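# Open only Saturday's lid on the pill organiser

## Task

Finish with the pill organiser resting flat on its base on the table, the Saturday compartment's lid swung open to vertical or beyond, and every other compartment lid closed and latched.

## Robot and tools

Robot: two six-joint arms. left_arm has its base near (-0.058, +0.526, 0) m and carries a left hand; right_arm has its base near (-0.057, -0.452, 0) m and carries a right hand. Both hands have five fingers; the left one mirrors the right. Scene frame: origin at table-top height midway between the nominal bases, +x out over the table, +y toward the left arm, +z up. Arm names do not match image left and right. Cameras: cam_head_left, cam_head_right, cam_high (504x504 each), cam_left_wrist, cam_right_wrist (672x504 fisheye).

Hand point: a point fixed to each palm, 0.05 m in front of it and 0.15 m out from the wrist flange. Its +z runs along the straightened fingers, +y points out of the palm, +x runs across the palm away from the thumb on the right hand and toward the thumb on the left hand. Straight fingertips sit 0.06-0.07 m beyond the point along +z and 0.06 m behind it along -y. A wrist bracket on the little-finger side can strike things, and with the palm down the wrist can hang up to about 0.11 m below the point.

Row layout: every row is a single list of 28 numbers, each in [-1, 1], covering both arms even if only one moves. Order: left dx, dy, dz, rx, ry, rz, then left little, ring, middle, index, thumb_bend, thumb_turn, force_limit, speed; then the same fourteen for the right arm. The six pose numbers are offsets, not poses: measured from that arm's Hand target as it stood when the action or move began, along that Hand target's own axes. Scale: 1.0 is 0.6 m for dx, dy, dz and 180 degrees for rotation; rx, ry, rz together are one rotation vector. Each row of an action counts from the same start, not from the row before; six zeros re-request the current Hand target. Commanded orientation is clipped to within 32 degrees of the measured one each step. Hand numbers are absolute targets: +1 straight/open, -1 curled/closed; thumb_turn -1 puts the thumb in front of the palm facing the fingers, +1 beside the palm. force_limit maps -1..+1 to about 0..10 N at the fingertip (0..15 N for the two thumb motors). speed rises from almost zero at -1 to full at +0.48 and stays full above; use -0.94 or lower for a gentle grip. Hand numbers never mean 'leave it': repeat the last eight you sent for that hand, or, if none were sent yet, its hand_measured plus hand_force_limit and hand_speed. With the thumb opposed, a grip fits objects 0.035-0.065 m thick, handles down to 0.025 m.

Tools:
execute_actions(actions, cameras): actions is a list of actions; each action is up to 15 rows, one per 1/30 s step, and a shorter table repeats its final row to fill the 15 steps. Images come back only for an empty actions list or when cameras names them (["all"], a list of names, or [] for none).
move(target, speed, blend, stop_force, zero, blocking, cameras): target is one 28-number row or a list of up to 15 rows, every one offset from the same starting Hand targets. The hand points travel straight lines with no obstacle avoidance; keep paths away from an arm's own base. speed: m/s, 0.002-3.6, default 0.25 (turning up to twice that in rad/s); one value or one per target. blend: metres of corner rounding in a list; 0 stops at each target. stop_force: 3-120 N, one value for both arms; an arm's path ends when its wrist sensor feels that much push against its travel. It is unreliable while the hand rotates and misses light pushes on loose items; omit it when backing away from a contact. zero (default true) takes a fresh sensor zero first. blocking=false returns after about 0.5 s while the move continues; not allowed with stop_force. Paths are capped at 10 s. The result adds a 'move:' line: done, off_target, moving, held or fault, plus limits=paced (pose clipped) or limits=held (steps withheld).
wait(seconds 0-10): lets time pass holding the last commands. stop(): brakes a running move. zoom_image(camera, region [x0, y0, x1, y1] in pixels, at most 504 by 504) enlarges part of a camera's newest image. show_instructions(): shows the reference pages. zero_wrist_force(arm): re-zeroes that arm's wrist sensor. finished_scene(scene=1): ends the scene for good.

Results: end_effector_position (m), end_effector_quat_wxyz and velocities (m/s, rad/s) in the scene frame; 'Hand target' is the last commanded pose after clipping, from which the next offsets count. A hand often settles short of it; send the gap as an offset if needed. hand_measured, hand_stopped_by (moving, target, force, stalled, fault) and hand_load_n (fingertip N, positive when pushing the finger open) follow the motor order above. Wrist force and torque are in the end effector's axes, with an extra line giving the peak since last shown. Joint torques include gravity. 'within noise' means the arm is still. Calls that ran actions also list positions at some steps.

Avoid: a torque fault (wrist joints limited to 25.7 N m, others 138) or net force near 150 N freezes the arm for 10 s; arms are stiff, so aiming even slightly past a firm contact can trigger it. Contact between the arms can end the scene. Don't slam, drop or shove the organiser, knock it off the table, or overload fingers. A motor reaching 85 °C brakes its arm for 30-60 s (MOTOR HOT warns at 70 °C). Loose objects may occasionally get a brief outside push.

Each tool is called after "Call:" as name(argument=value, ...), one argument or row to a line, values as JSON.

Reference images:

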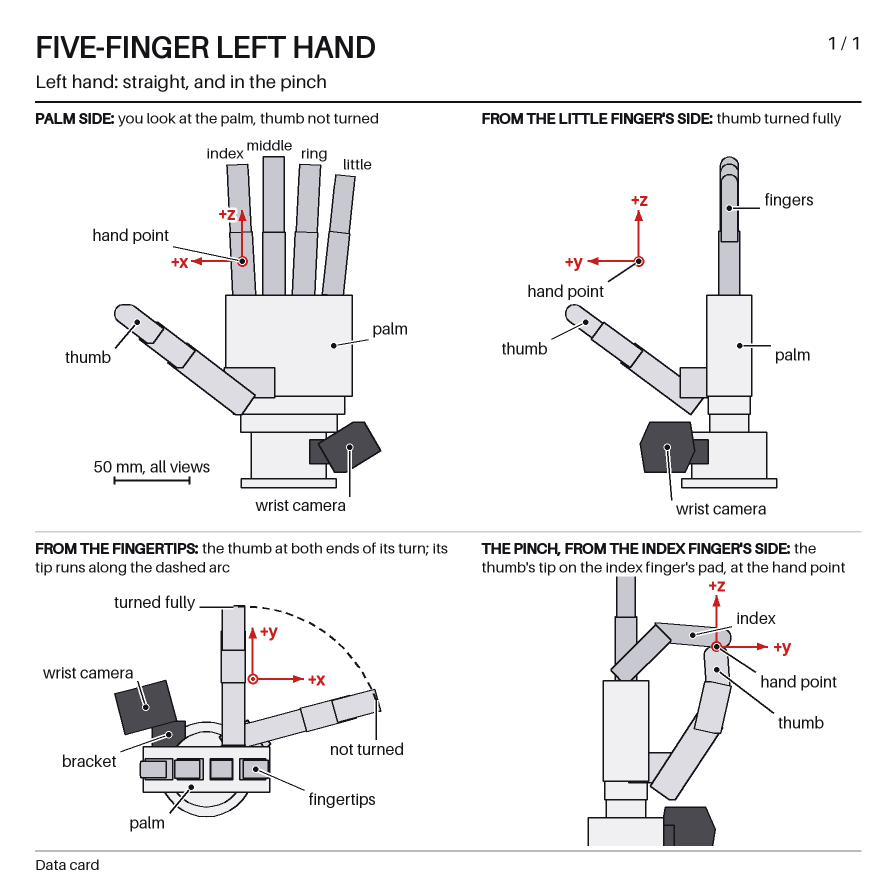

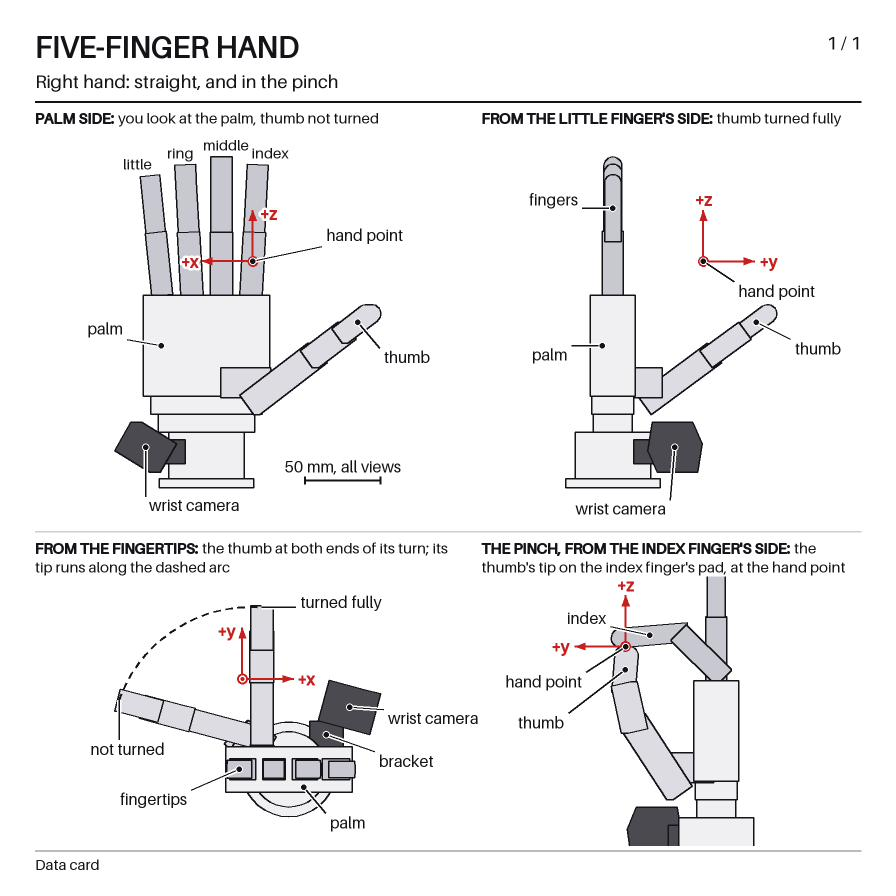

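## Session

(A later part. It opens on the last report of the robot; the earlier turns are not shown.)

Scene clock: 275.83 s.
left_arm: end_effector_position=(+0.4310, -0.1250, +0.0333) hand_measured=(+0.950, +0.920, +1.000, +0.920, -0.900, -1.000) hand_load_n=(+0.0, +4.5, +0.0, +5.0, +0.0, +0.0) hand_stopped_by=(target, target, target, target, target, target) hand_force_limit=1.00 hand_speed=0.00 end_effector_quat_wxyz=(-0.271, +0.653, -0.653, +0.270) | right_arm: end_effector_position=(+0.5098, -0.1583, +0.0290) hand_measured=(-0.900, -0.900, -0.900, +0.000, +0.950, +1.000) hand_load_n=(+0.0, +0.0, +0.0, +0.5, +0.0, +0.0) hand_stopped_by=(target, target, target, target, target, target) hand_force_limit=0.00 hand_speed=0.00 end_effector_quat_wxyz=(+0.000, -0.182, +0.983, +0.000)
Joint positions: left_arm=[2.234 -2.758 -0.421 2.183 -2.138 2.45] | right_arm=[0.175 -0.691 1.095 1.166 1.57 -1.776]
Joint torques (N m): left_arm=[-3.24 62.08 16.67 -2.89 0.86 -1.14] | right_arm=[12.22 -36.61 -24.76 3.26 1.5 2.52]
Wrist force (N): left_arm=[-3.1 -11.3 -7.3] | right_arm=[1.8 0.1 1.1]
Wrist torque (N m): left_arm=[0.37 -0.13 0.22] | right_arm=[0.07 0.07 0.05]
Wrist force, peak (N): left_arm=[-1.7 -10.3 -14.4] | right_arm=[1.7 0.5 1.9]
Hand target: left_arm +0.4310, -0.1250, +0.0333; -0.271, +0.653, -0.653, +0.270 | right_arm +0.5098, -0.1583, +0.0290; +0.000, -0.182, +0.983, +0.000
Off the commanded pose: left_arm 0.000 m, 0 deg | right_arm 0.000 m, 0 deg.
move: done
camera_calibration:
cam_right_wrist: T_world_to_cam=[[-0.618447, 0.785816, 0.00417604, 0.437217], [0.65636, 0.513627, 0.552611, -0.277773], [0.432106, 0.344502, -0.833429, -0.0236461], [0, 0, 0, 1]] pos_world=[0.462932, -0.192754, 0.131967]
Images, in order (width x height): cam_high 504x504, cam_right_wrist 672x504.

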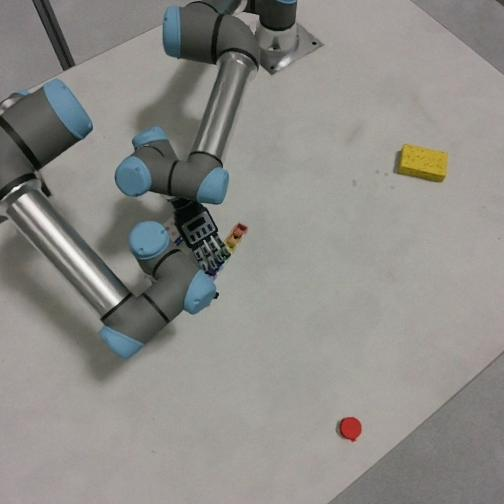

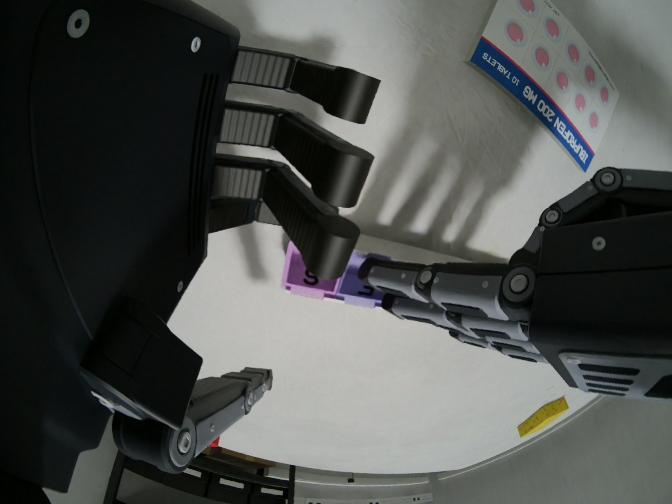

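Call:
move(
  target=[0,0,0,0,0,0,0.95,0.92,1,0.92,-0.9,-1,1,0,0,0,-0.01,0,0,0,-0.9,-0.9,-0.9,0,0.95,1,0,0],
  speed=0.006,
  stop_force=8,
  cameras=["cam_right_wrist","cam_high"],
)

Call:
zoom_image(
  camera="cam_right_wrist",
  region=[230, 130, 560, 360],
)

Scene clock: 279.87 s.
left_arm: end_effector_position=(+0.4310, -0.1250, +0.0333) hand_measured=(+0.950, +0.920, +1.000, +0.920, -0.900, -1.000) hand_load_n=(+0.0, +4.5, +0.0, +5.0, +0.0, +0.0) hand_stopped_by=(target, target, target, target, target, target) hand_force_limit=1.00 hand_speed=0.00 end_effector_quat_wxyz=(-0.271, +0.653, -0.653, +0.270) | right_arm: end_effector_position=(+0.5098, -0.1583, +0.0350) hand_measured=(-0.900, -0.900, -0.900, +0.000, +0.950, +1.000) hand_load_n=(+0.0, +0.0, +0.0, +1.5, +0.0, +0.0) hand_stopped_by=(target, target, target, target, target, target) hand_force_limit=0.00 hand_speed=0.00 end_effector_quat_wxyz=(+0.000, -0.182, +0.983, +0.000)
Joint positions: left_arm=[2.234 -2.758 -0.421 2.183 -2.138 2.45] | right_arm=[0.175 -0.697 1.09 1.177 1.57 -1.776]
Joint torques (N m): left_arm=[-11.14 61.52 15.31 -2.61 0.83 -1.7] | right_arm=[5.36 -56.55 -24.63 3.44 1.68 1.39]
Wrist force (N): left_arm=[-2.4 -11.7 -7.6] | right_arm=[1.6 0.7 1.8]
Wrist torque (N m): left_arm=[0.34 -0.13 0.25] | right_arm=[0.05 0.05 0.05]
Wrist force, peak (N): left_arm=[-2.9 -11.7 -7.8] | right_arm=[1.7 1.5 2.8]
Hand target: left_arm +0.4310, -0.1250, +0.0333; -0.271, +0.653, -0.653, +0.270 | right_arm +0.5098, -0.1583, +0.0350; +0.000, -0.182, +0.983, +0.000
Off the commanded pose: left_arm 0.000 m, 0 deg | right_arm 0.000 m, 0 deg.
move: done
camera_calibration:
cam_right_wrist: T_world_to_cam=[[-0.618464, 0.785803, 0.00406694, 0.437212], [0.656334, 0.513706, 0.552569, -0.281056], [0.432121, 0.344413, -0.833457, -0.0186656], [0, 0, 0, 1]] pos_world=[0.462932, -0.192754, 0.137967]
Images, in order (width x height): cam_high 504x504, cam_right_wrist 672x504.

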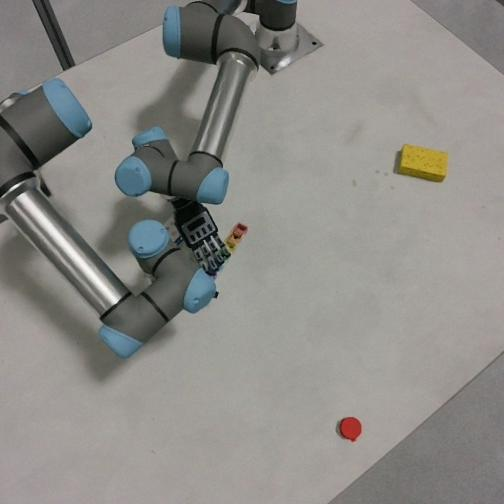

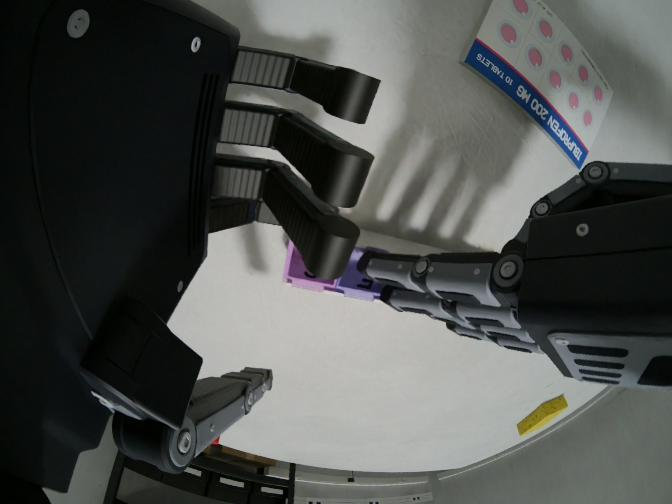

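Scaled by 1.527 from the camera's 672x504 image, which has a finer 960x720 frame.

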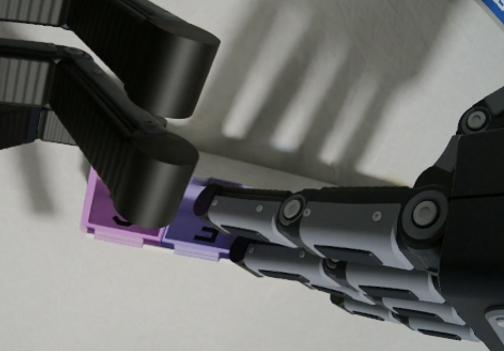

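Call:
move(
  target=[0,0,0,0,0,0,0.95,0.92,1,0.92,-0.9,-1,1,0,0,0,-0.0067,0,0,0,-0.9,-0.9,-0.9,0,0.95,1,0,0],
  speed=0.006,
  stop_force=10,
  cameras=["cam_right_wrist"],
)

Call:
zoom_image(
  camera="cam_right_wrist",
  region=[230, 130, 560, 360],
)

Scene clock: 283.13 s.
left_arm: end_effector_position=(+0.4310, -0.1250, +0.0333) hand_measured=(+0.950, +0.920, +1.000, +0.920, -0.900, -1.000) hand_load_n=(+0.0, +4.5, +0.0, +5.0, +0.0, +0.0) hand_stopped_by=(target, target, target, target, target, target) hand_force_limit=1.00 hand_speed=0.00 end_effector_quat_wxyz=(-0.271, +0.653, -0.653, +0.270) | right_arm: end_effector_position=(+0.5098, -0.1583, +0.0391) hand_measured=(-0.900, -0.900, -0.900, +0.000, +0.950, +1.000) hand_load_n=(+0.0, +0.0, +0.0, +1.0, +0.0, +0.0) hand_stopped_by=(target, target, target, target, target, target) hand_force_limit=0.00 hand_speed=0.00 end_effector_quat_wxyz=(+0.000, -0.182, +0.983, +0.000)
Joint positions: left_arm=[2.234 -2.758 -0.421 2.183 -2.138 2.45] | right_arm=[0.175 -0.701 1.087 1.184 1.57 -1.776]
Joint torques (N m): left_arm=[-11.02 61.76 14.74 -2.38 0.83 -1.74] | right_arm=[-8.42 -56.13 -24.51 3.44 1.35 -1.3]
Wrist force (N): left_arm=[-2.4 -11.6 -7.8] | right_arm=[0.8 0.9 1.2]
Wrist torque (N m): left_arm=[0.35 -0.11 0.24] | right_arm=[0.06 0.06 0.03]
Wrist force, peak (N): left_arm=[-2.6 -12.7 -7.6] | right_arm=[1.3 0.9 7.6]
Hand target: left_arm +0.4310, -0.1250, +0.0333; -0.271, +0.653, -0.653, +0.270 | right_arm +0.5098, -0.1583, +0.0391; +0.000, -0.182, +0.983, +0.000
Off the commanded pose: left_arm 0.000 m, 0 deg | right_arm 0.000 m, 0 deg.
move: done
camera_calibration:
cam_right_wrist: T_world_to_cam=[[-0.618464, 0.785803, 0.00406694, 0.437196], [0.656334, 0.513706, 0.552569, -0.283266], [0.432121, 0.344413, -0.833457, -0.0153318], [0, 0, 0, 1]] pos_world=[0.462932, -0.192754, 0.141967]
Images, in order (width x height): cam_right_wrist 672x504.

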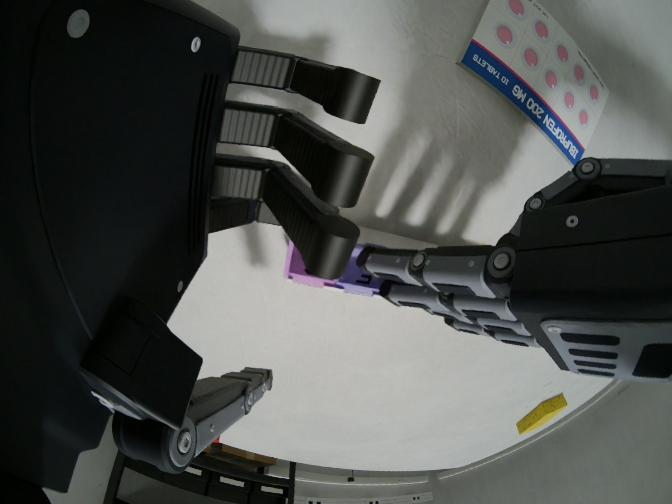

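Scaled by 1.527 from the camera's 672x504 image, which has a finer 960x720 frame.

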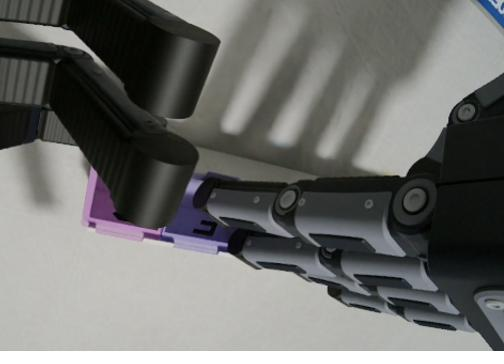

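Call:
move(
  target=[0,0,0,0,0,0,0.95,0.92,1,0.92,-0.9,-1,1,0,0,0,-0.0167,0,0,0,-0.9,-0.9,-0.9,0,0.95,1,0,0],
  speed=0.01,
  stop_force=6,
  cameras=["cam_right_wrist","cam_left_wrist","cam_high","cam_head_right"],
)

Call:
zoom_image(
  camera="cam_right_wrist",
  region=[230, 130, 560, 360],
)

Call:
zoom_image(
  camera="cam_high",
  region=[170, 240, 240, 310],
)

Scene clock: 286.70 s.
left_arm: end_effector_position=(+0.4310, -0.1250, +0.0333) hand_measured=(+0.950, +0.920, +1.000, +0.920, -0.900, -1.000) hand_load_n=(+0.0, +5.0, +0.0, +4.5, +0.0, +0.0) hand_stopped_by=(target, target, target, target, target, target) hand_force_limit=1.00 hand_speed=0.00 end_effector_quat_wxyz=(-0.271, +0.653, -0.653, +0.270) | right_arm: end_effector_position=(+0.5098, -0.1583, +0.0491) hand_measured=(-0.900, -0.900, -0.900, +0.000, +0.950, +1.000) hand_load_n=(+0.5, +0.0, +0.0, +0.0, +0.0, +0.0) hand_stopped_by=(target, target, target, target, target, target) hand_force_limit=0.00 hand_speed=0.00 end_effector_quat_wxyz=(+0.000, -0.182, +0.983, +0.000)
Joint positions: left_arm=[2.234 -2.758 -0.421 2.183 -2.138 2.45] | right_arm=[0.175 -0.711 1.078 1.203 1.57 -1.776]
Joint torques (N m): left_arm=[-10.64 61.56 13.69 -2.02 0.97 -1.64] | right_arm=[-8.95 -55.41 -23.71 3.88 -0.44 -1.47]
Wrist force (N): left_arm=[-2.3 -11.8 -7.7] | right_arm=[-1.1 1.3 1.3]
Wrist torque (N m): left_arm=[0.35 -0.12 0.25] | right_arm=[0.07 0.02 0.03]
Wrist force, peak (N): left_arm=[-2.3 -11.8 -8.1] | right_arm=[2.0 1.3 2.7]
Hand target: left_arm +0.4310, -0.1250, +0.0333; -0.271, +0.653, -0.653, +0.270 | right_arm +0.5098, -0.1583, +0.0491; +0.000, -0.182, +0.983, +0.000
Off the commanded pose: left_arm 0.000 m, 0 deg | right_arm 0.000 m, 0 deg.
move: done
camera_calibration:
cam_left_wrist: T_world_to_cam=[[0.694702, -0.288257, 0.659012, -0.350668], [-0.510483, -0.843042, 0.169376, 0.118878], [0.506751, -0.45408, -0.732813, -0.137323], [0, 0, 0, 1]] pos_world=[0.373884, -0.063219, 0.110328]
cam_right_wrist: T_world_to_cam=[[-0.618464, 0.785803, 0.00406694, 0.437234], [0.656334, 0.513706, 0.552569, -0.28874], [0.432121, 0.344413, -0.833457, -0.00696275], [0, 0, 0, 1]] pos_world=[0.462932, -0.192854, 0.151967]
Images, in order (width x height): cam_head_right 504x504, cam_high 504x504, cam_left_wrist 672x504, cam_right_wrist 672x504.

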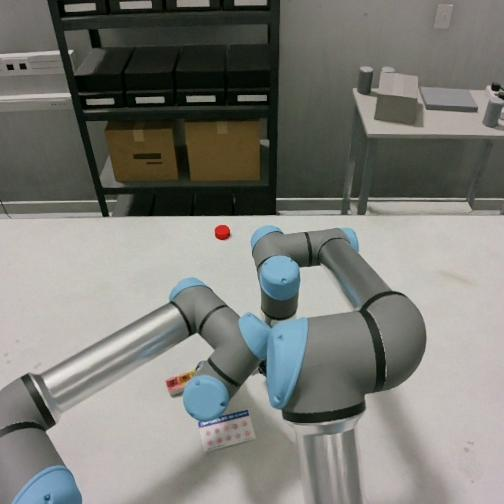

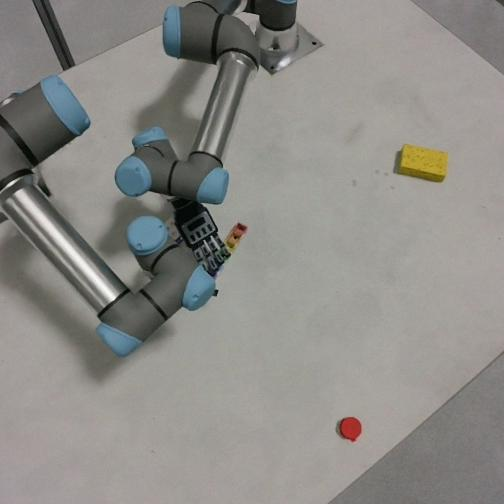

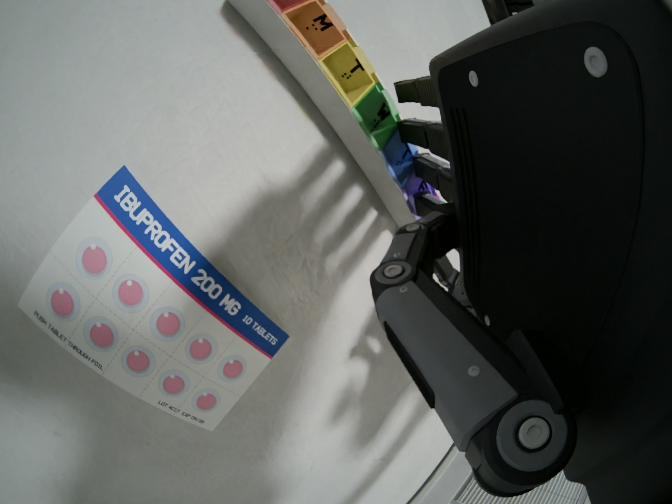

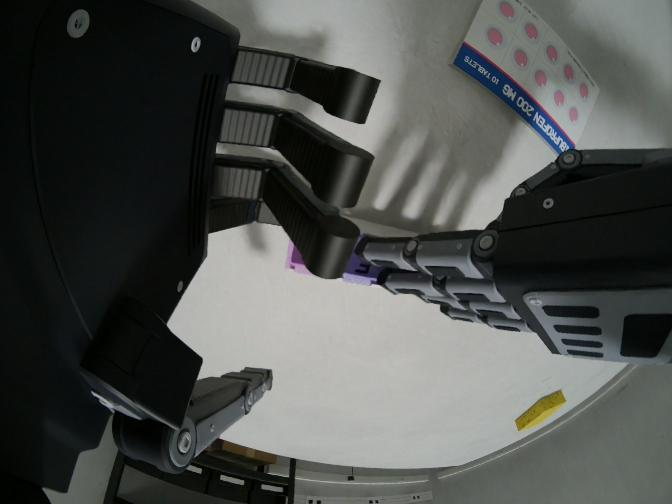

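Scaled by 1.527 from the camera's 672x504 image, which has a finer 960x720 frame.

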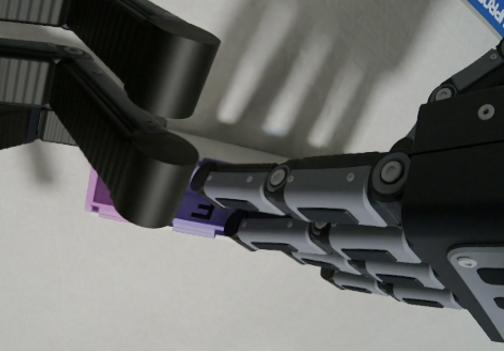

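Scaled by 7.200 from the camera's 504x504 image, which has a finer 720x720 frame.

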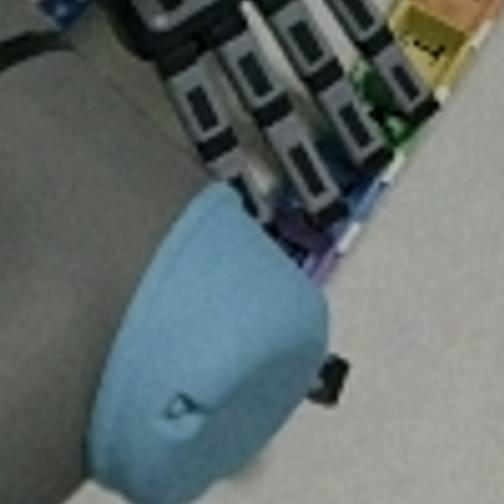

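Call:
move(
  target=[
    [0,0,0,0,0,0,0.95,0.92,1,0.92,-0.9,-1,1,0,0.02,0,0,0,0,0,-0.9,-0.9,-0.9,0,0.95,1,0,0],
    [0,0,0,0,0,0,0.95,0.92,1,0.92,-0.9,-1,1,0,0.1,-0.08,0.02,0,0,0,-0.9,-0.9,-0.9,0,0.95,1,0,0],
  ],
  speed=[0.05,0.12],
  blend=[0.01,0],
  cameras=["cam_right_wrist"],
)

Call:
zoom_image(
  camera="cam_right_wrist",
  region=[300, 200, 460, 330],
)

Scene clock: 293.33 s.
left_arm: end_effector_position=(+0.4310, -0.1250, +0.0333) hand_measured=(+0.950, +0.920, +1.000, +0.920, -0.900, -1.000) hand_load_n=(+0.0, +4.5, +0.0, +5.0, +0.0, +0.0) hand_stopped_by=(target, target, target, target, target, target) hand_force_limit=1.00 hand_speed=0.00 end_effector_quat_wxyz=(-0.271, +0.653, -0.653, +0.270) | right_arm: end_effector_position=(+0.4710, -0.2246, +0.0370) hand_measured=(-0.900, -0.900, -0.900, +0.000, +0.950, +1.000) hand_load_n=(+0.0, +0.0, +0.0, +0.0, +0.0, +0.0) hand_stopped_by=(target, target, target, target, target, target) hand_force_limit=0.00 hand_speed=0.00 end_effector_quat_wxyz=(+0.000, -0.182, +0.983, +0.000)
Joint positions: left_arm=[2.234 -2.758 -0.421 2.183 -2.138 2.45] | right_arm=[0.065 -0.836 1.344 1.062 1.57 -1.886]
Joint torques (N m): left_arm=[-10.98 61.31 12.18 -1.75 0.98 -1.58] | right_arm=[-9.67 -50.42 -8.1 0.49 -2.06 -2.34]
Wrist force (N): left_arm=[-2.6 -10.8 -6.7] | right_arm=[-1.1 1.2 1.3]
Wrist torque (N m): left_arm=[0.38 -0.12 0.25] | right_arm=[0.07 0.02 0.13]
Wrist force, peak (N): left_arm=[-2.4 -12.0 -7.7] | right_arm=[-1.3 1.7 1.2]
Hand target: left_arm +0.4310, -0.1250, +0.0333; -0.271, +0.653, -0.653, +0.270 | right_arm +0.4710, -0.2247, +0.0370; +0.000, -0.182, +0.983, +0.000
Off the commanded pose: left_arm 0.000 m, 0 deg | right_arm 0.000 m, 0 deg.
move: done; blend cut to 0.006 m at target 1
camera_calibration:
cam_right_wrist: T_world_to_cam=[[-0.618464, 0.785803, 0.00406694, 0.465368], [0.656334, 0.513706, 0.552569, -0.222702], [0.432121, 0.344413, -0.833457, 0.022559], [0, 0, 0, 1]] pos_world=[0.424232, -0.259054, 0.139967]
Images, in order (width x height): cam_right_wrist 672x504.

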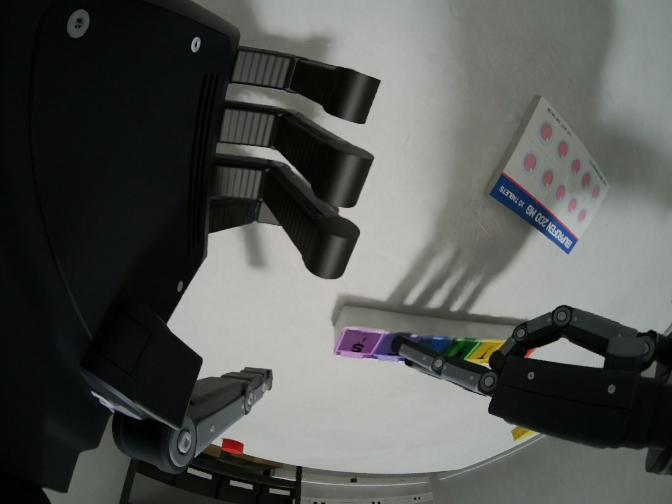

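Scaled by 3.150 from the camera's 672x504 image, which has a finer 960x720 frame.

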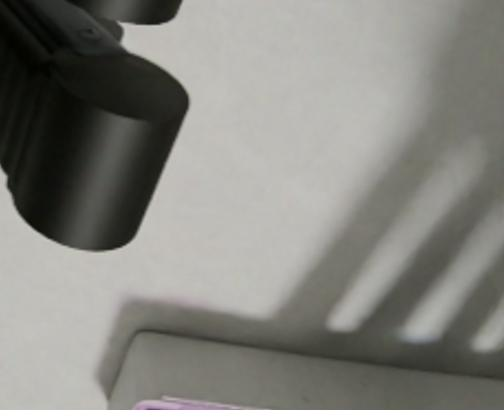

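Call:
zoom_image(
  camera="cam_right_wrist",
  region=[320, 290, 420, 370],
)

Scaled by 5.040 from the camera's 672x504 image, which has a finer 960x720 frame.

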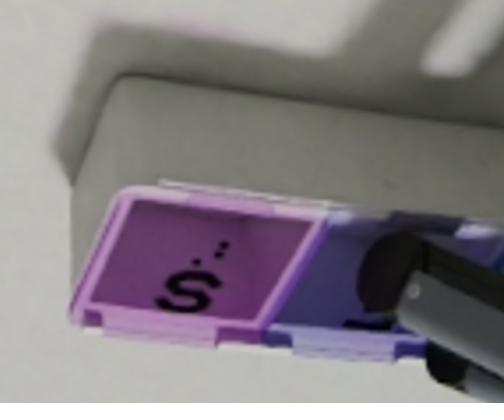

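Call:
move(
  target=[
    [0,0,0,0,0,0,0.95,0.92,1,0.92,-0.9,-1,1,0,-0.0922,0.0205,0.0142,0,0,-0.0333,-0.9,-0.9,-0.9,0,0.95,1,0,0],
    [0,0,0,0,0,0,0.95,0.92,1,0.92,-0.9,-1,1,0,-0.086,0.0785,0.0142,0,0,-0.0333,-0.9,-0.9,-0.9,0,0.95,1,0,0],
  ],
  speed=[0.08,0.05],
  cameras=["cam_right_wrist"],
)

Call:
zoom_image(
  camera="cam_right_wrist",
  region=[250, 170, 450, 330],
)

Scene clock: 342.87 s.
left_arm: end_effector_position=(+0.4310, -0.1250, +0.0333) hand_measured=(+0.950, +0.920, +1.000, +0.920, -0.900, -1.000) hand_load_n=(+0.0, +4.5, +0.0, +5.0, +0.0, +0.0) hand_stopped_by=(target, target, target, target, target, target) hand_force_limit=1.00 hand_speed=0.00 end_effector_quat_wxyz=(-0.271, +0.653, -0.653, +0.270) | right_arm: end_effector_position=(+0.5023, -0.1623, +0.0286) hand_measured=(-0.900, -0.900, -0.900, +0.000, +0.950, +1.000) hand_load_n=(+0.0, +0.0, +0.0, +0.0, +0.0, +0.0) hand_stopped_by=(target, target, target, target, target, target) hand_force_limit=0.00 hand_speed=0.00 end_effector_quat_wxyz=(+0.000, -0.234, +0.972, +0.000)
Joint positions: left_arm=[2.234 -2.758 -0.421 2.183 -2.138 2.45] | right_arm=[0.168 -0.696 1.105 1.161 1.57 -1.888]
Joint torques (N m): left_arm=[-10.83 61.71 10.92 -1.2 0.95 -1.31] | right_arm=[10.57 -55.72 -7.34 0.36 2.22 2.45]
Wrist force (N): left_arm=[-2.7 -11.0 -6.8] | right_arm=[-1.2 1.4 1.3]
Wrist torque (N m): left_arm=[0.37 -0.09 0.24] | right_arm=[0.08 0.03 0.03]
Wrist force, peak (N): left_arm=[-2.2 -11.9 -7.7] | right_arm=[-1.5 1.4 1.7]
Hand target: left_arm +0.4310, -0.1250, +0.0333; -0.271, +0.653, -0.653, +0.270 | right_arm +0.5023, -0.1622, +0.0286; +0.000, -0.234, +0.972, +0.000
Off the commanded pose: left_arm 0.000 m, 0 deg | right_arm 0.000 m, 0 deg.
move: done
camera_calibration:
cam_right_wrist: T_world_to_cam=[[-0.697138, 0.716926, 0.00397705, 0.464146], [0.599027, 0.579427, 0.552658, -0.231087], [0.393911, 0.387661, -0.833399, 0.00672082], [0, 0, 0, 1]] pos_world=[0.459354, -0.201466, 0.131468]
Images, in order (width x height): cam_right_wrist 672x504.

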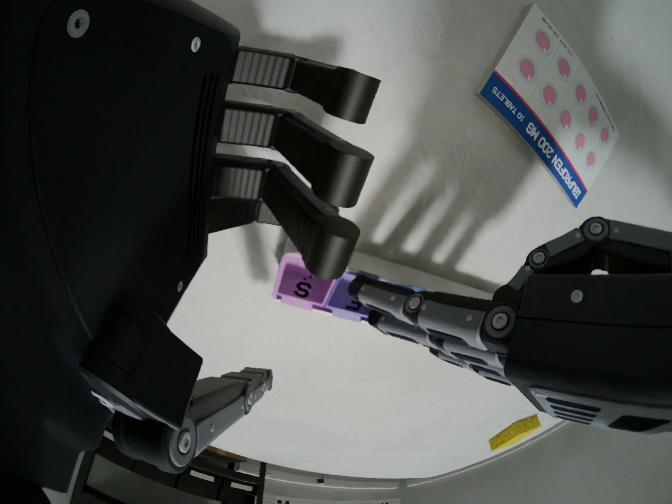

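Scaled by 2.520 from the camera's 672x504 image, which has a finer 960x720 frame.

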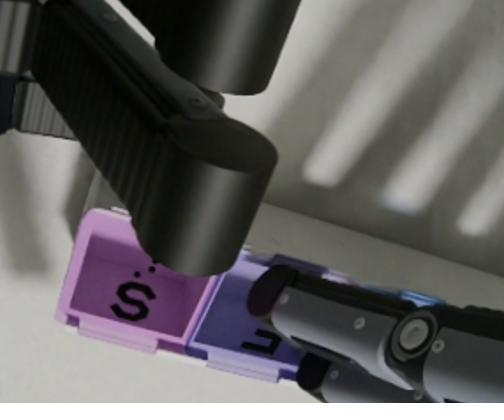

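Call:
move(
  target=[0,0,0,0,0,0,0.95,0.92,1,0.92,-0.9,-1,1,0,-0.022,0,0,0,0,0,-0.9,-0.9,-0.9,0,0.95,1,0,0],
  speed=0.006,
  stop_force=3,
  cameras=["cam_right_wrist"],
)

Call:
zoom_image(
  camera="cam_right_wrist",
  region=[250, 170, 450, 330],
)

Scene clock: 348.03 s.
left_arm: end_effector_position=(+0.4310, -0.1250, +0.0333) hand_measured=(+0.950, +0.920, +1.000, +0.920, -0.900, -1.000) hand_load_n=(+0.0, +4.5, +0.0, +4.5, +0.0, +0.0) hand_stopped_by=(target, target, target, target, target, target) hand_force_limit=1.00 hand_speed=0.00 end_effector_quat_wxyz=(-0.271, +0.653, -0.653, +0.270) | right_arm: end_effector_position=(+0.5140, -0.1562, +0.0286) hand_measured=(-0.900, -0.900, -0.900, +0.000, +0.950, +1.000) hand_load_n=(+0.0, +0.0, +0.0, +0.5, +0.0, +0.0) hand_stopped_by=(target, target, target, target, target, target) hand_force_limit=0.00 hand_speed=0.00 end_effector_quat_wxyz=(+0.000, -0.234, +0.972, +0.000)
Joint positions: left_arm=[2.234 -2.758 -0.421 2.183 -2.138 2.45] | right_arm=[0.175 -0.662 1.041 1.191 1.57 -1.881]
Joint torques (N m): left_arm=[-10.59 61.3 9.54 -0.91 1.08 -1.19] | right_arm=[12.52 -37.53 -24.67 3.36 1.6 2.52]
Wrist force (N): left_arm=[-3.0 -11.6 -7.7] | right_arm=[1.9 0.2 0.9]
Wrist torque (N m): left_arm=[0.34 -0.16 0.22] | right_arm=[0.07 0.07 0.06]
Wrist force, peak (N): left_arm=[-2.6 -11.6 -8.1] | right_arm=[1.8 0.4 2.0]
Hand target: left_arm +0.4310, -0.1250, +0.0333; -0.271, +0.653, -0.653, +0.270 | right_arm +0.5140, -0.1562, +0.0286; +0.000, -0.234, +0.972, +0.000
Off the commanded pose: left_arm 0.000 m, 0 deg | right_arm 0.000 m, 0 deg.
move: contact (right_arm)
camera_calibration:
cam_right_wrist: T_world_to_cam=[[-0.697138, 0.716926, 0.00397683, 0.467929], [0.599027, 0.579427, 0.552658, -0.24163], [0.393911, 0.387661, -0.833399, -0.000252672], [0, 0, 0, 1]] pos_world=[0.471054, -0.195366, 0.131468]
Images, in order (width x height): cam_right_wrist 672x504.

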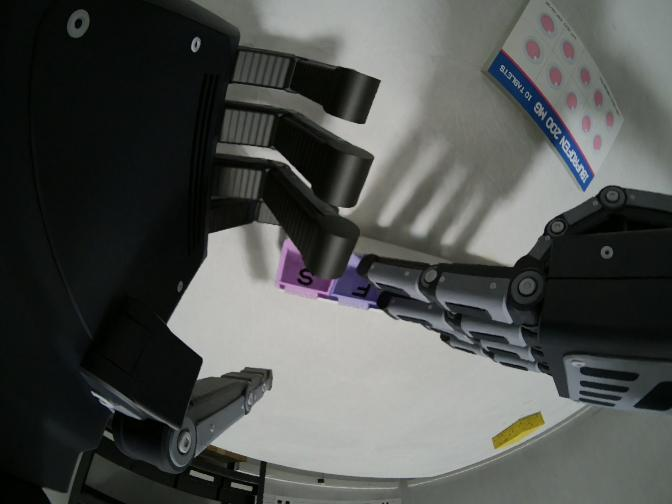

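Scaled by 2.520 from the camera's 672x504 image, which has a finer 960x720 frame.

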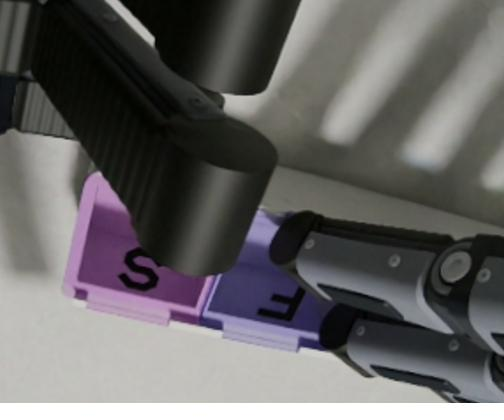

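Call:
move(
  target=[0,0,0,0,0,0,0.95,0.92,1,0.92,-0.9,-1,1,0,-0.0025,0,-0.0167,0,0,0,-0.9,-0.9,-0.9,0,0.95,1,0,0],
  speed=0.006,
  stop_force=10,
  cameras=["cam_right_wrist","cam_high"],
)

Call:
zoom_image(
  camera="cam_right_wrist",
  region=[250, 170, 450, 330],
)

Scene clock: 352.17 s.
left_arm: end_effector_position=(+0.4310, -0.1250, +0.0333) hand_measured=(+0.950, +0.920, +1.000, +0.920, -0.900, -1.000) hand_load_n=(+0.0, +4.5, +0.0, +5.0, +0.0, +0.0) hand_stopped_by=(target, target, target, target, target, target) hand_force_limit=1.00 hand_speed=0.00 end_effector_quat_wxyz=(-0.271, +0.653, -0.653, +0.270) | right_arm: end_effector_position=(+0.5153, -0.1555, +0.0386) hand_measured=(-0.900, -0.900, -0.900, +0.000, +0.950, +1.000) hand_load_n=(+0.0, +0.0, +0.0, +1.0, +0.0, +0.0) hand_stopped_by=(target, target, target, target, target, target) hand_force_limit=0.00 hand_speed=0.00 end_effector_quat_wxyz=(+0.000, -0.234, +0.972, +0.000)
Joint positions: left_arm=[2.234 -2.758 -0.421 2.183 -2.138 2.45] | right_arm=[0.176 -0.668 1.025 1.213 1.57 -1.88]
Joint torques (N m): left_arm=[-10.3 61.56 8.86 -0.6 1.01 -1.13] | right_arm=[12.02 -57.16 -24.94 3.39 1.34 2.59]
Wrist force (N): left_arm=[-2.9 -10.9 -6.7] | right_arm=[1.6 1.2 2.3]
Wrist torque (N m): left_arm=[0.36 -0.11 0.23] | right_arm=[0.07 0.07 0.04]
Wrist force, peak (N): left_arm=[-3.2 -11.6 -7.8] | right_arm=[1.6 1.4 2.9]
Hand target: left_arm +0.4310, -0.1250, +0.0333; -0.271, +0.653, -0.653, +0.270 | right_arm +0.5153, -0.1555, +0.0386; +0.000, -0.234, +0.972, +0.000
Off the commanded pose: left_arm 0.000 m, 0 deg | right_arm 0.000 m, 0 deg.
move: done
camera_calibration:
cam_right_wrist: T_world_to_cam=[[-0.697138, 0.716926, 0.00397683, 0.468294], [0.599027, 0.579427, 0.552658, -0.248341], [0.393911, 0.387661, -0.833399, 0.00729787], [0, 0, 0, 1]] pos_world=[0.472354, -0.194666, 0.141468]
Images, in order (width x height): cam_high 504x504, cam_right_wrist 672x504.

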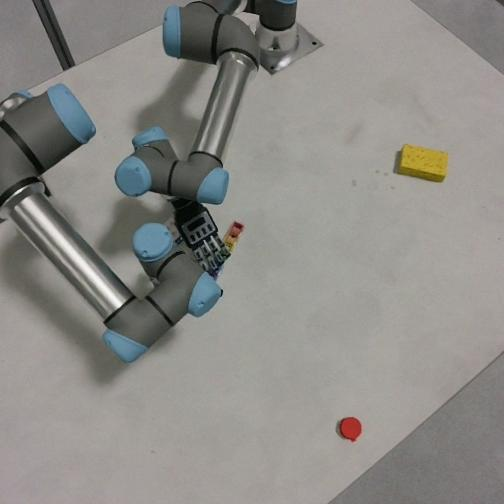

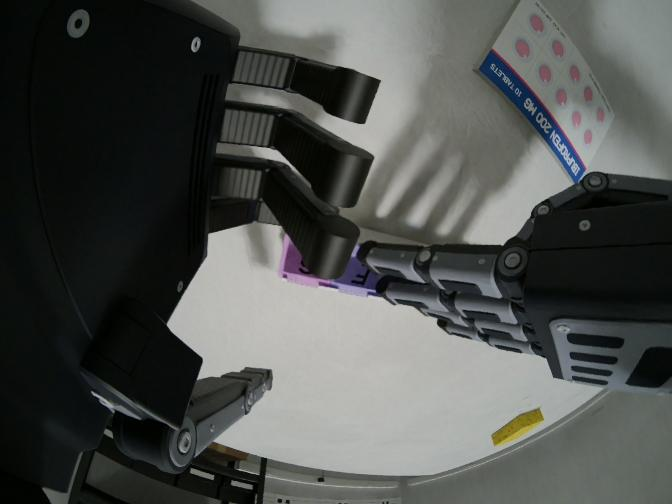

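Scaled by 2.520 from the camera's 672x504 image, which has a finer 960x720 frame.

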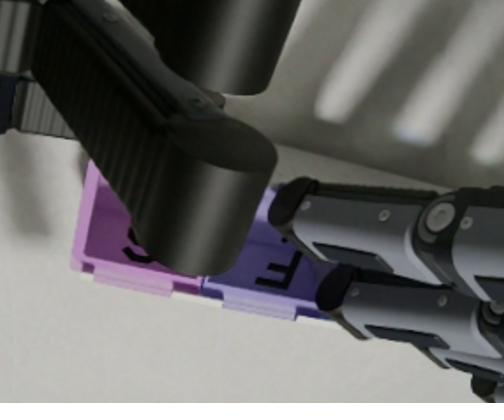

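Call:
move(
  target=[
    [0,0,0,0,0,0,0.95,0.92,1,0.92,-0.9,-1,1,0,0.03,0,0,0,0,0,-0.9,-0.9,-0.9,0,0.95,1,0,0],
    [0,0,0,0,0,0,0.95,0.92,1,0.92,-0.9,-1,1,0,0.03,-0.08,-0.03,0,0,0,-0.9,-0.9,-0.9,0,0.95,1,0,0],
  ],
  speed=[0.05,0.1],
  blend=[0.005,0],
  cameras=["cam_right_wrist","cam_left_wrist"],
)

Call:
zoom_image(
  camera="cam_left_wrist",
  region=[300, 340, 500, 504],
)

Call:
zoom_image(
  camera="cam_right_wrist",
  region=[300, 250, 440, 350],
)

Scene clock: 364.57 s.
left_arm: end_effector_position=(+0.4310, -0.1250, +0.0333) hand_measured=(+0.950, +0.920, +1.000, +0.920, -0.900, -1.000) hand_load_n=(+0.0, +4.5, +0.0, +5.0, +0.0, +0.0) hand_stopped_by=(target, target, target, target, target, target) hand_force_limit=1.00 hand_speed=0.00 end_effector_quat_wxyz=(-0.271, +0.653, -0.653, +0.270) | right_arm: end_effector_position=(+0.5210, -0.2063, +0.0565) hand_measured=(-0.900, -0.900, -0.900, +0.000, +0.950, +1.000) hand_load_n=(+0.0, +0.0, +0.0, +0.5, +0.0, +0.0) hand_stopped_by=(target, target, target, target, target, target) hand_force_limit=0.00 hand_speed=0.00 end_effector_quat_wxyz=(+0.001, -0.234, +0.972, +0.000)
Joint positions: left_arm=[2.234 -2.758 -0.421 2.183 -2.138 2.45] | right_arm=[0.09 -0.716 1.066 1.219 1.57 -1.966]
Joint torques (N m): left_arm=[-10.28 61.17 9.11 -0.23 1.09 -1.09] | right_arm=[-10.52 -36.48 -25.13 3.91 -2.04 -2.39]
Wrist force (N): left_arm=[-2.5 -11.4 -7.2] | right_arm=[-1.1 1.2 1.2]
Wrist torque (N m): left_arm=[0.35 -0.14 0.24] | right_arm=[0.06 0.02 0.13]
Wrist force, peak (N): left_arm=[-2.7 -11.7 -7.4] | right_arm=[1.7 1.3 2.7]
Hand target: left_arm +0.4310, -0.1250, +0.0333; -0.271, +0.653, -0.653, +0.270 | right_arm +0.5211, -0.2065, +0.0565; +0.000, -0.234, +0.972, +0.000
Off the commanded pose: left_arm 0.000 m, 0 deg | right_arm 0.000 m, 0 deg.
move: done
camera_calibration:
cam_left_wrist: T_world_to_cam=[[0.694702, -0.288257, 0.659012, -0.350668], [-0.510483, -0.843042, 0.169376, 0.118878], [0.506751, -0.45408, -0.732813, -0.137323], [0, 0, 0, 1]] pos_world=[0.373884, -0.063219, 0.110328]
cam_right_wrist: T_world_to_cam=[[-0.69711, 0.716953, 0.00391888, 0.508478], [0.599003, 0.579404, 0.552708, -0.232214], [0.393995, 0.387646, -0.833366, 0.0396151], [0, 0, 0, 1]] pos_world=[0.477954, -0.245366, 0.159368]
Images, in order (width x height): cam_left_wrist 672x504, cam_right_wrist 672x504.

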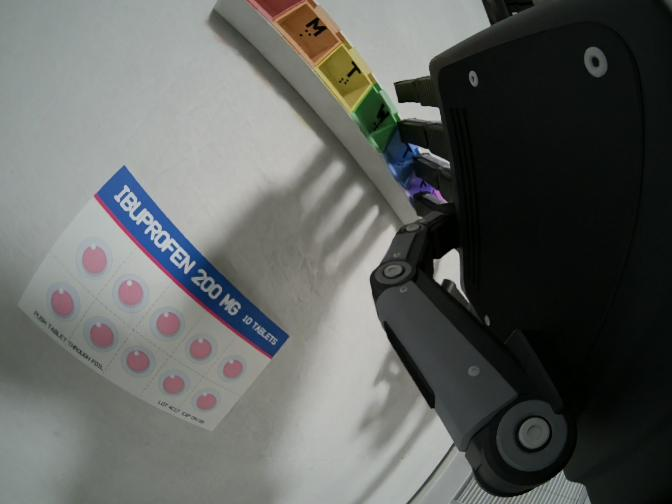

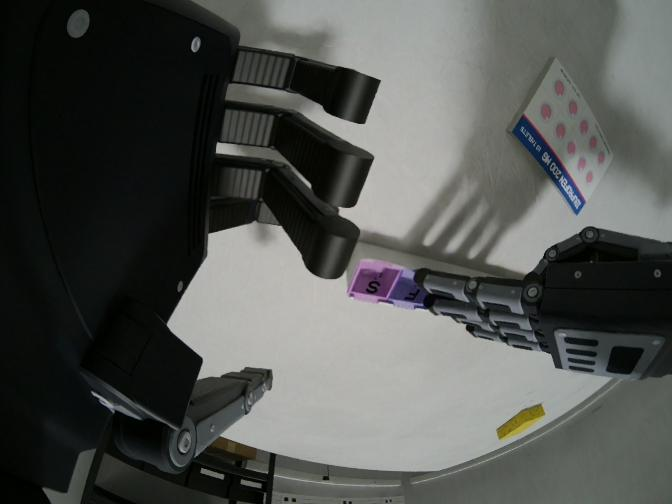

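Scaled by 2.520 from the camera's 672x504 image, which has a finer 960x720 frame.

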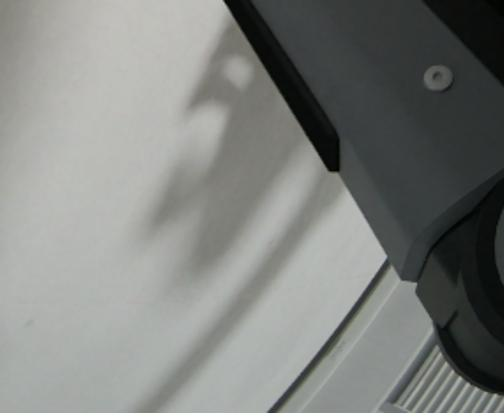

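Scaled by 3.600 from the camera's 672x504 image, which has a finer 960x720 frame.

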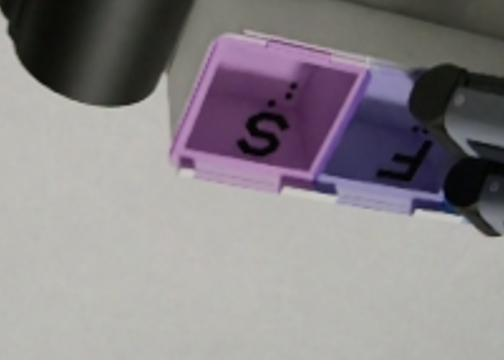

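Call:
move(
  target=[0,0,0,0,0,0,0.95,0.92,1,0.92,-0.9,-1,1,0,0,0,0,0,0,0,-0.9,-0.9,-0.9,-0.14,0.95,1,0,0],
  cameras=["cam_high","cam_head_left","cam_head_right"],
)

Call:
zoom_image(
  camera="cam_high",
  region=[150, 210, 270, 310],
)

Call:
zoom_image(
  camera="cam_head_left",
  region=[200, 320, 320, 420],
)

Scene clock: 371.27 s.
left_arm: end_effector_position=(+0.4310, -0.1250, +0.0333) hand_measured=(+0.950, +0.920, +1.000, +0.920, -0.900, -1.000) hand_load_n=(+0.0, +4.5, +0.0, +5.0, +0.0, +0.0) hand_stopped_by=(target, target, target, target, target, target) hand_force_limit=1.00 hand_speed=0.00 end_effector_quat_wxyz=(-0.271, +0.653, -0.653, +0.270) | right_arm: end_effector_position=(+0.5211, -0.2065, +0.0565) hand_measured=(-0.900, -0.900, -0.900, -0.140, +0.950, +1.000) hand_load_n=(+0.0, +0.5, +0.0, +0.0, +0.0, +0.0) hand_stopped_by=(target, target, target, target, target, target) hand_force_limit=0.00 hand_speed=0.00 end_effector_quat_wxyz=(+0.000, -0.234, +0.972, +0.000)
Joint positions: left_arm=[2.234 -2.758 -0.421 2.183 -2.138 2.45] | right_arm=[0.09 -0.716 1.066 1.22 1.57 -1.966]
Joint torques (N m): left_arm=[-10.63 61.23 9.08 -0.09 1.07 -1.05] | right_arm=[-9.79 -35.58 -24.07 3.74 -1.74 -2.15]
Wrist force (N): left_arm=[-2.7 -11.4 -7.4] | right_arm=[-1.2 1.4 1.3]
Wrist torque (N m): left_arm=[0.36 -0.12 0.23] | right_arm=[0.08 0.03 0.13]
Wrist force, peak (N): left_arm=[-2.6 -11.6 -7.4] | right_arm=[-1.4 1.6 1.2]
Hand target: left_arm +0.4310, -0.1250, +0.0333; -0.271, +0.653, -0.653, +0.270 | right_arm +0.5211, -0.2065, +0.0565; +0.000, -0.234, +0.972, +0.000
Off the commanded pose: left_arm 0.000 m, 0 deg | right_arm 0.000 m, 0 deg.
move: done
Images, in order (width x height): cam_head_left 504x504, cam_head_right 504x504, cam_high 504x504.

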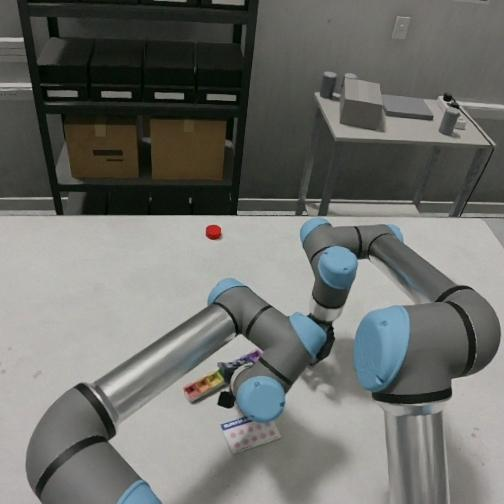

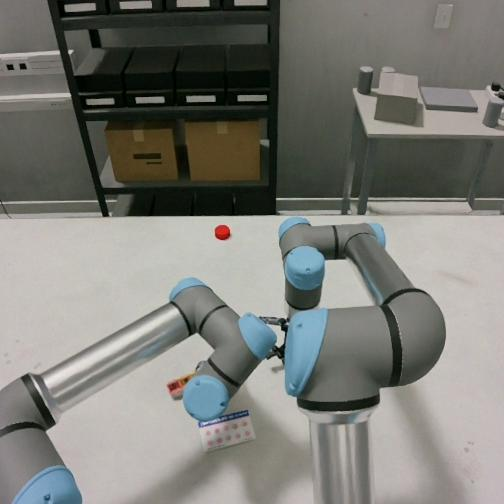

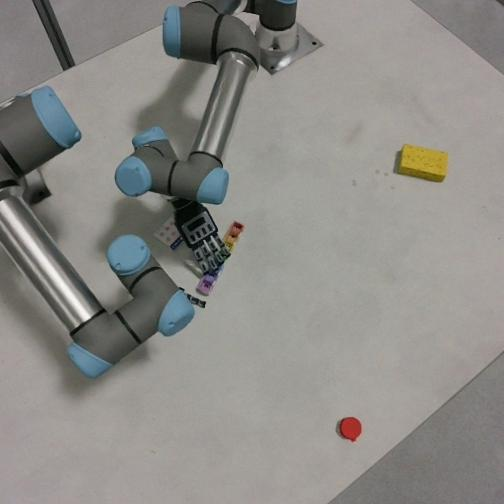

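Scaled by 4.200 from the camera's 504x504 image, which has a finer 720x720 frame.

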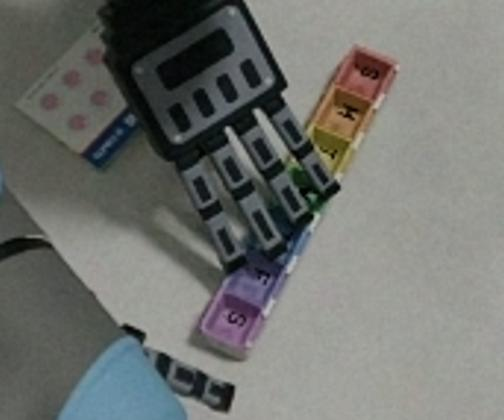

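Scaled by 4.200 from the camera's 504x504 image, which has a finer 720x720 frame.

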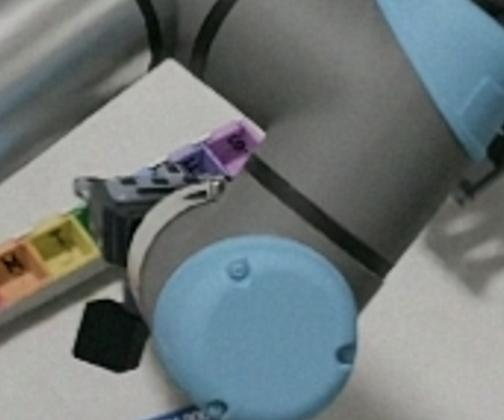

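Call:
move(
  target=[
    [0,0,0,0,0,0,0.95,0.92,1,0.92,-0.9,-1,1,0,-0.016,0.015,0.03,0,0,-0.0167,-0.9,-0.9,-0.9,-0.14,0.95,1,0,0],
  ],
  speed=0.06,
)

Call:
move(
  target=[0,0,0,0,0,0,0.95,0.92,1,0.92,-0.9,-1,1,0,0,0,0.04,0,0,0,-0.9,-0.9,-0.9,-0.14,0.95,1,0,0],
  speed=0.006,
  stop_force=3,
)

Scene clock: 377.83 s.
left_arm: end_effector_position=(+0.4310, -0.1250, +0.0333) hand_measured=(+0.950, +0.920, +1.000, +0.920, -0.900, -1.000) hand_load_n=(+0.0, +4.5, +0.0, +5.0, +0.0, +0.0) hand_stopped_by=(target, target, target, target, target, target) hand_force_limit=1.00 hand_speed=0.00 end_effector_quat_wxyz=(-0.271, +0.653, -0.653, +0.270) | right_arm: end_effector_position=(+0.5255, -0.1942, +0.0387) hand_measured=(-0.900, -0.900, -0.900, -0.140, +0.950, +1.000) hand_load_n=(+0.0, +0.0, +0.0, +0.0, +0.0, +0.0) hand_stopped_by=(target, target, target, target, target, target) hand_force_limit=0.00 hand_speed=0.00 end_effector_quat_wxyz=(+0.001, -0.259, +0.966, +0.000)
Joint positions: left_arm=[2.234 -2.758 -0.421 2.183 -2.138 2.45] | right_arm=[0.109 -0.669 1.027 1.213 1.57 -1.998]
Joint torques (N m): left_arm=[-10.65 61.54 9.78 0.1 1.11 -0.99] | right_arm=[11.24 -36.99 -24.3 0.44 0.99 -2.1]
Wrist force (N): left_arm=[-2.9 -10.5 -6.5] | right_arm=[-1.4 1.4 1.5]
Wrist torque (N m): left_arm=[0.38 -0.13 0.23] | right_arm=[0.07 0.05 0.12]
Wrist force, peak (N): left_arm=[-2.6 -11.7 -7.4] | right_arm=[-1.4 1.4 1.5]
Hand target: left_arm +0.4310, -0.1250, +0.0333; -0.271, +0.653, -0.653, +0.270 | right_arm +0.5256, -0.1941, +0.0386; +0.000, -0.259, +0.966, +0.000
Off the commanded pose: left_arm 0.000 m, 0 deg | right_arm 0.000 m, 0 deg.
move: done

Scene clock: 382.53 s.
left_arm: end_effector_position=(+0.4310, -0.1250, +0.0333) hand_measured=(+0.950, +0.920, +1.000, +0.920, -0.900, -1.000) hand_load_n=(+0.0, +4.5, +0.0, +5.0, +0.0, +0.0) hand_stopped_by=(target, target, target, target, target, target) hand_force_limit=1.00 hand_speed=0.00 end_effector_quat_wxyz=(-0.271, +0.653, -0.653, +0.270) | right_arm: end_effector_position=(+0.5256, -0.1940, +0.0181) hand_measured=(-0.900, -0.900, -0.900, -0.140, +0.950, +1.000) hand_load_n=(+0.0, +0.5, +0.0, -5.0, +0.0, -0.5) hand_stopped_by=(target, target, target, target, target, target) hand_force_limit=0.00 hand_speed=0.00 end_effector_quat_wxyz=(+0.000, -0.259, +0.966, +0.000)
Joint positions: left_arm=[2.234 -2.758 -0.421 2.183 -2.138 2.45] | right_arm=[0.109 -0.648 1.043 1.175 1.57 -1.999]
Joint torques (N m): left_arm=[-10.69 61.72 10.79 0.18 1.18 -0.79] | right_arm=[11.92 -53.79 -22.16 3.92 1.63 1.28]
Wrist force (N): left_arm=[-2.8 -11.5 -7.3] | right_arm=[-2.1 0.7 -3.3]
Wrist torque (N m): left_arm=[0.34 -0.09 0.22] | right_arm=[0.08 0.02 0.13]
Wrist force, peak (N): left_arm=[-2.6 -11.7 -7.3] | right_arm=[-1.3 -1.1 -4.8]
Hand target: left_arm +0.4310, -0.1250, +0.0333; -0.271, +0.653, -0.653, +0.270 | right_arm +0.5256, -0.1940, +0.0181; +0.000, -0.259, +0.966, +0.000 (not the last commanded pose)
Off the commanded pose: left_arm 0.000 m, 0 deg | right_arm 0.004 m, 0 deg.
move: contact (right_arm)


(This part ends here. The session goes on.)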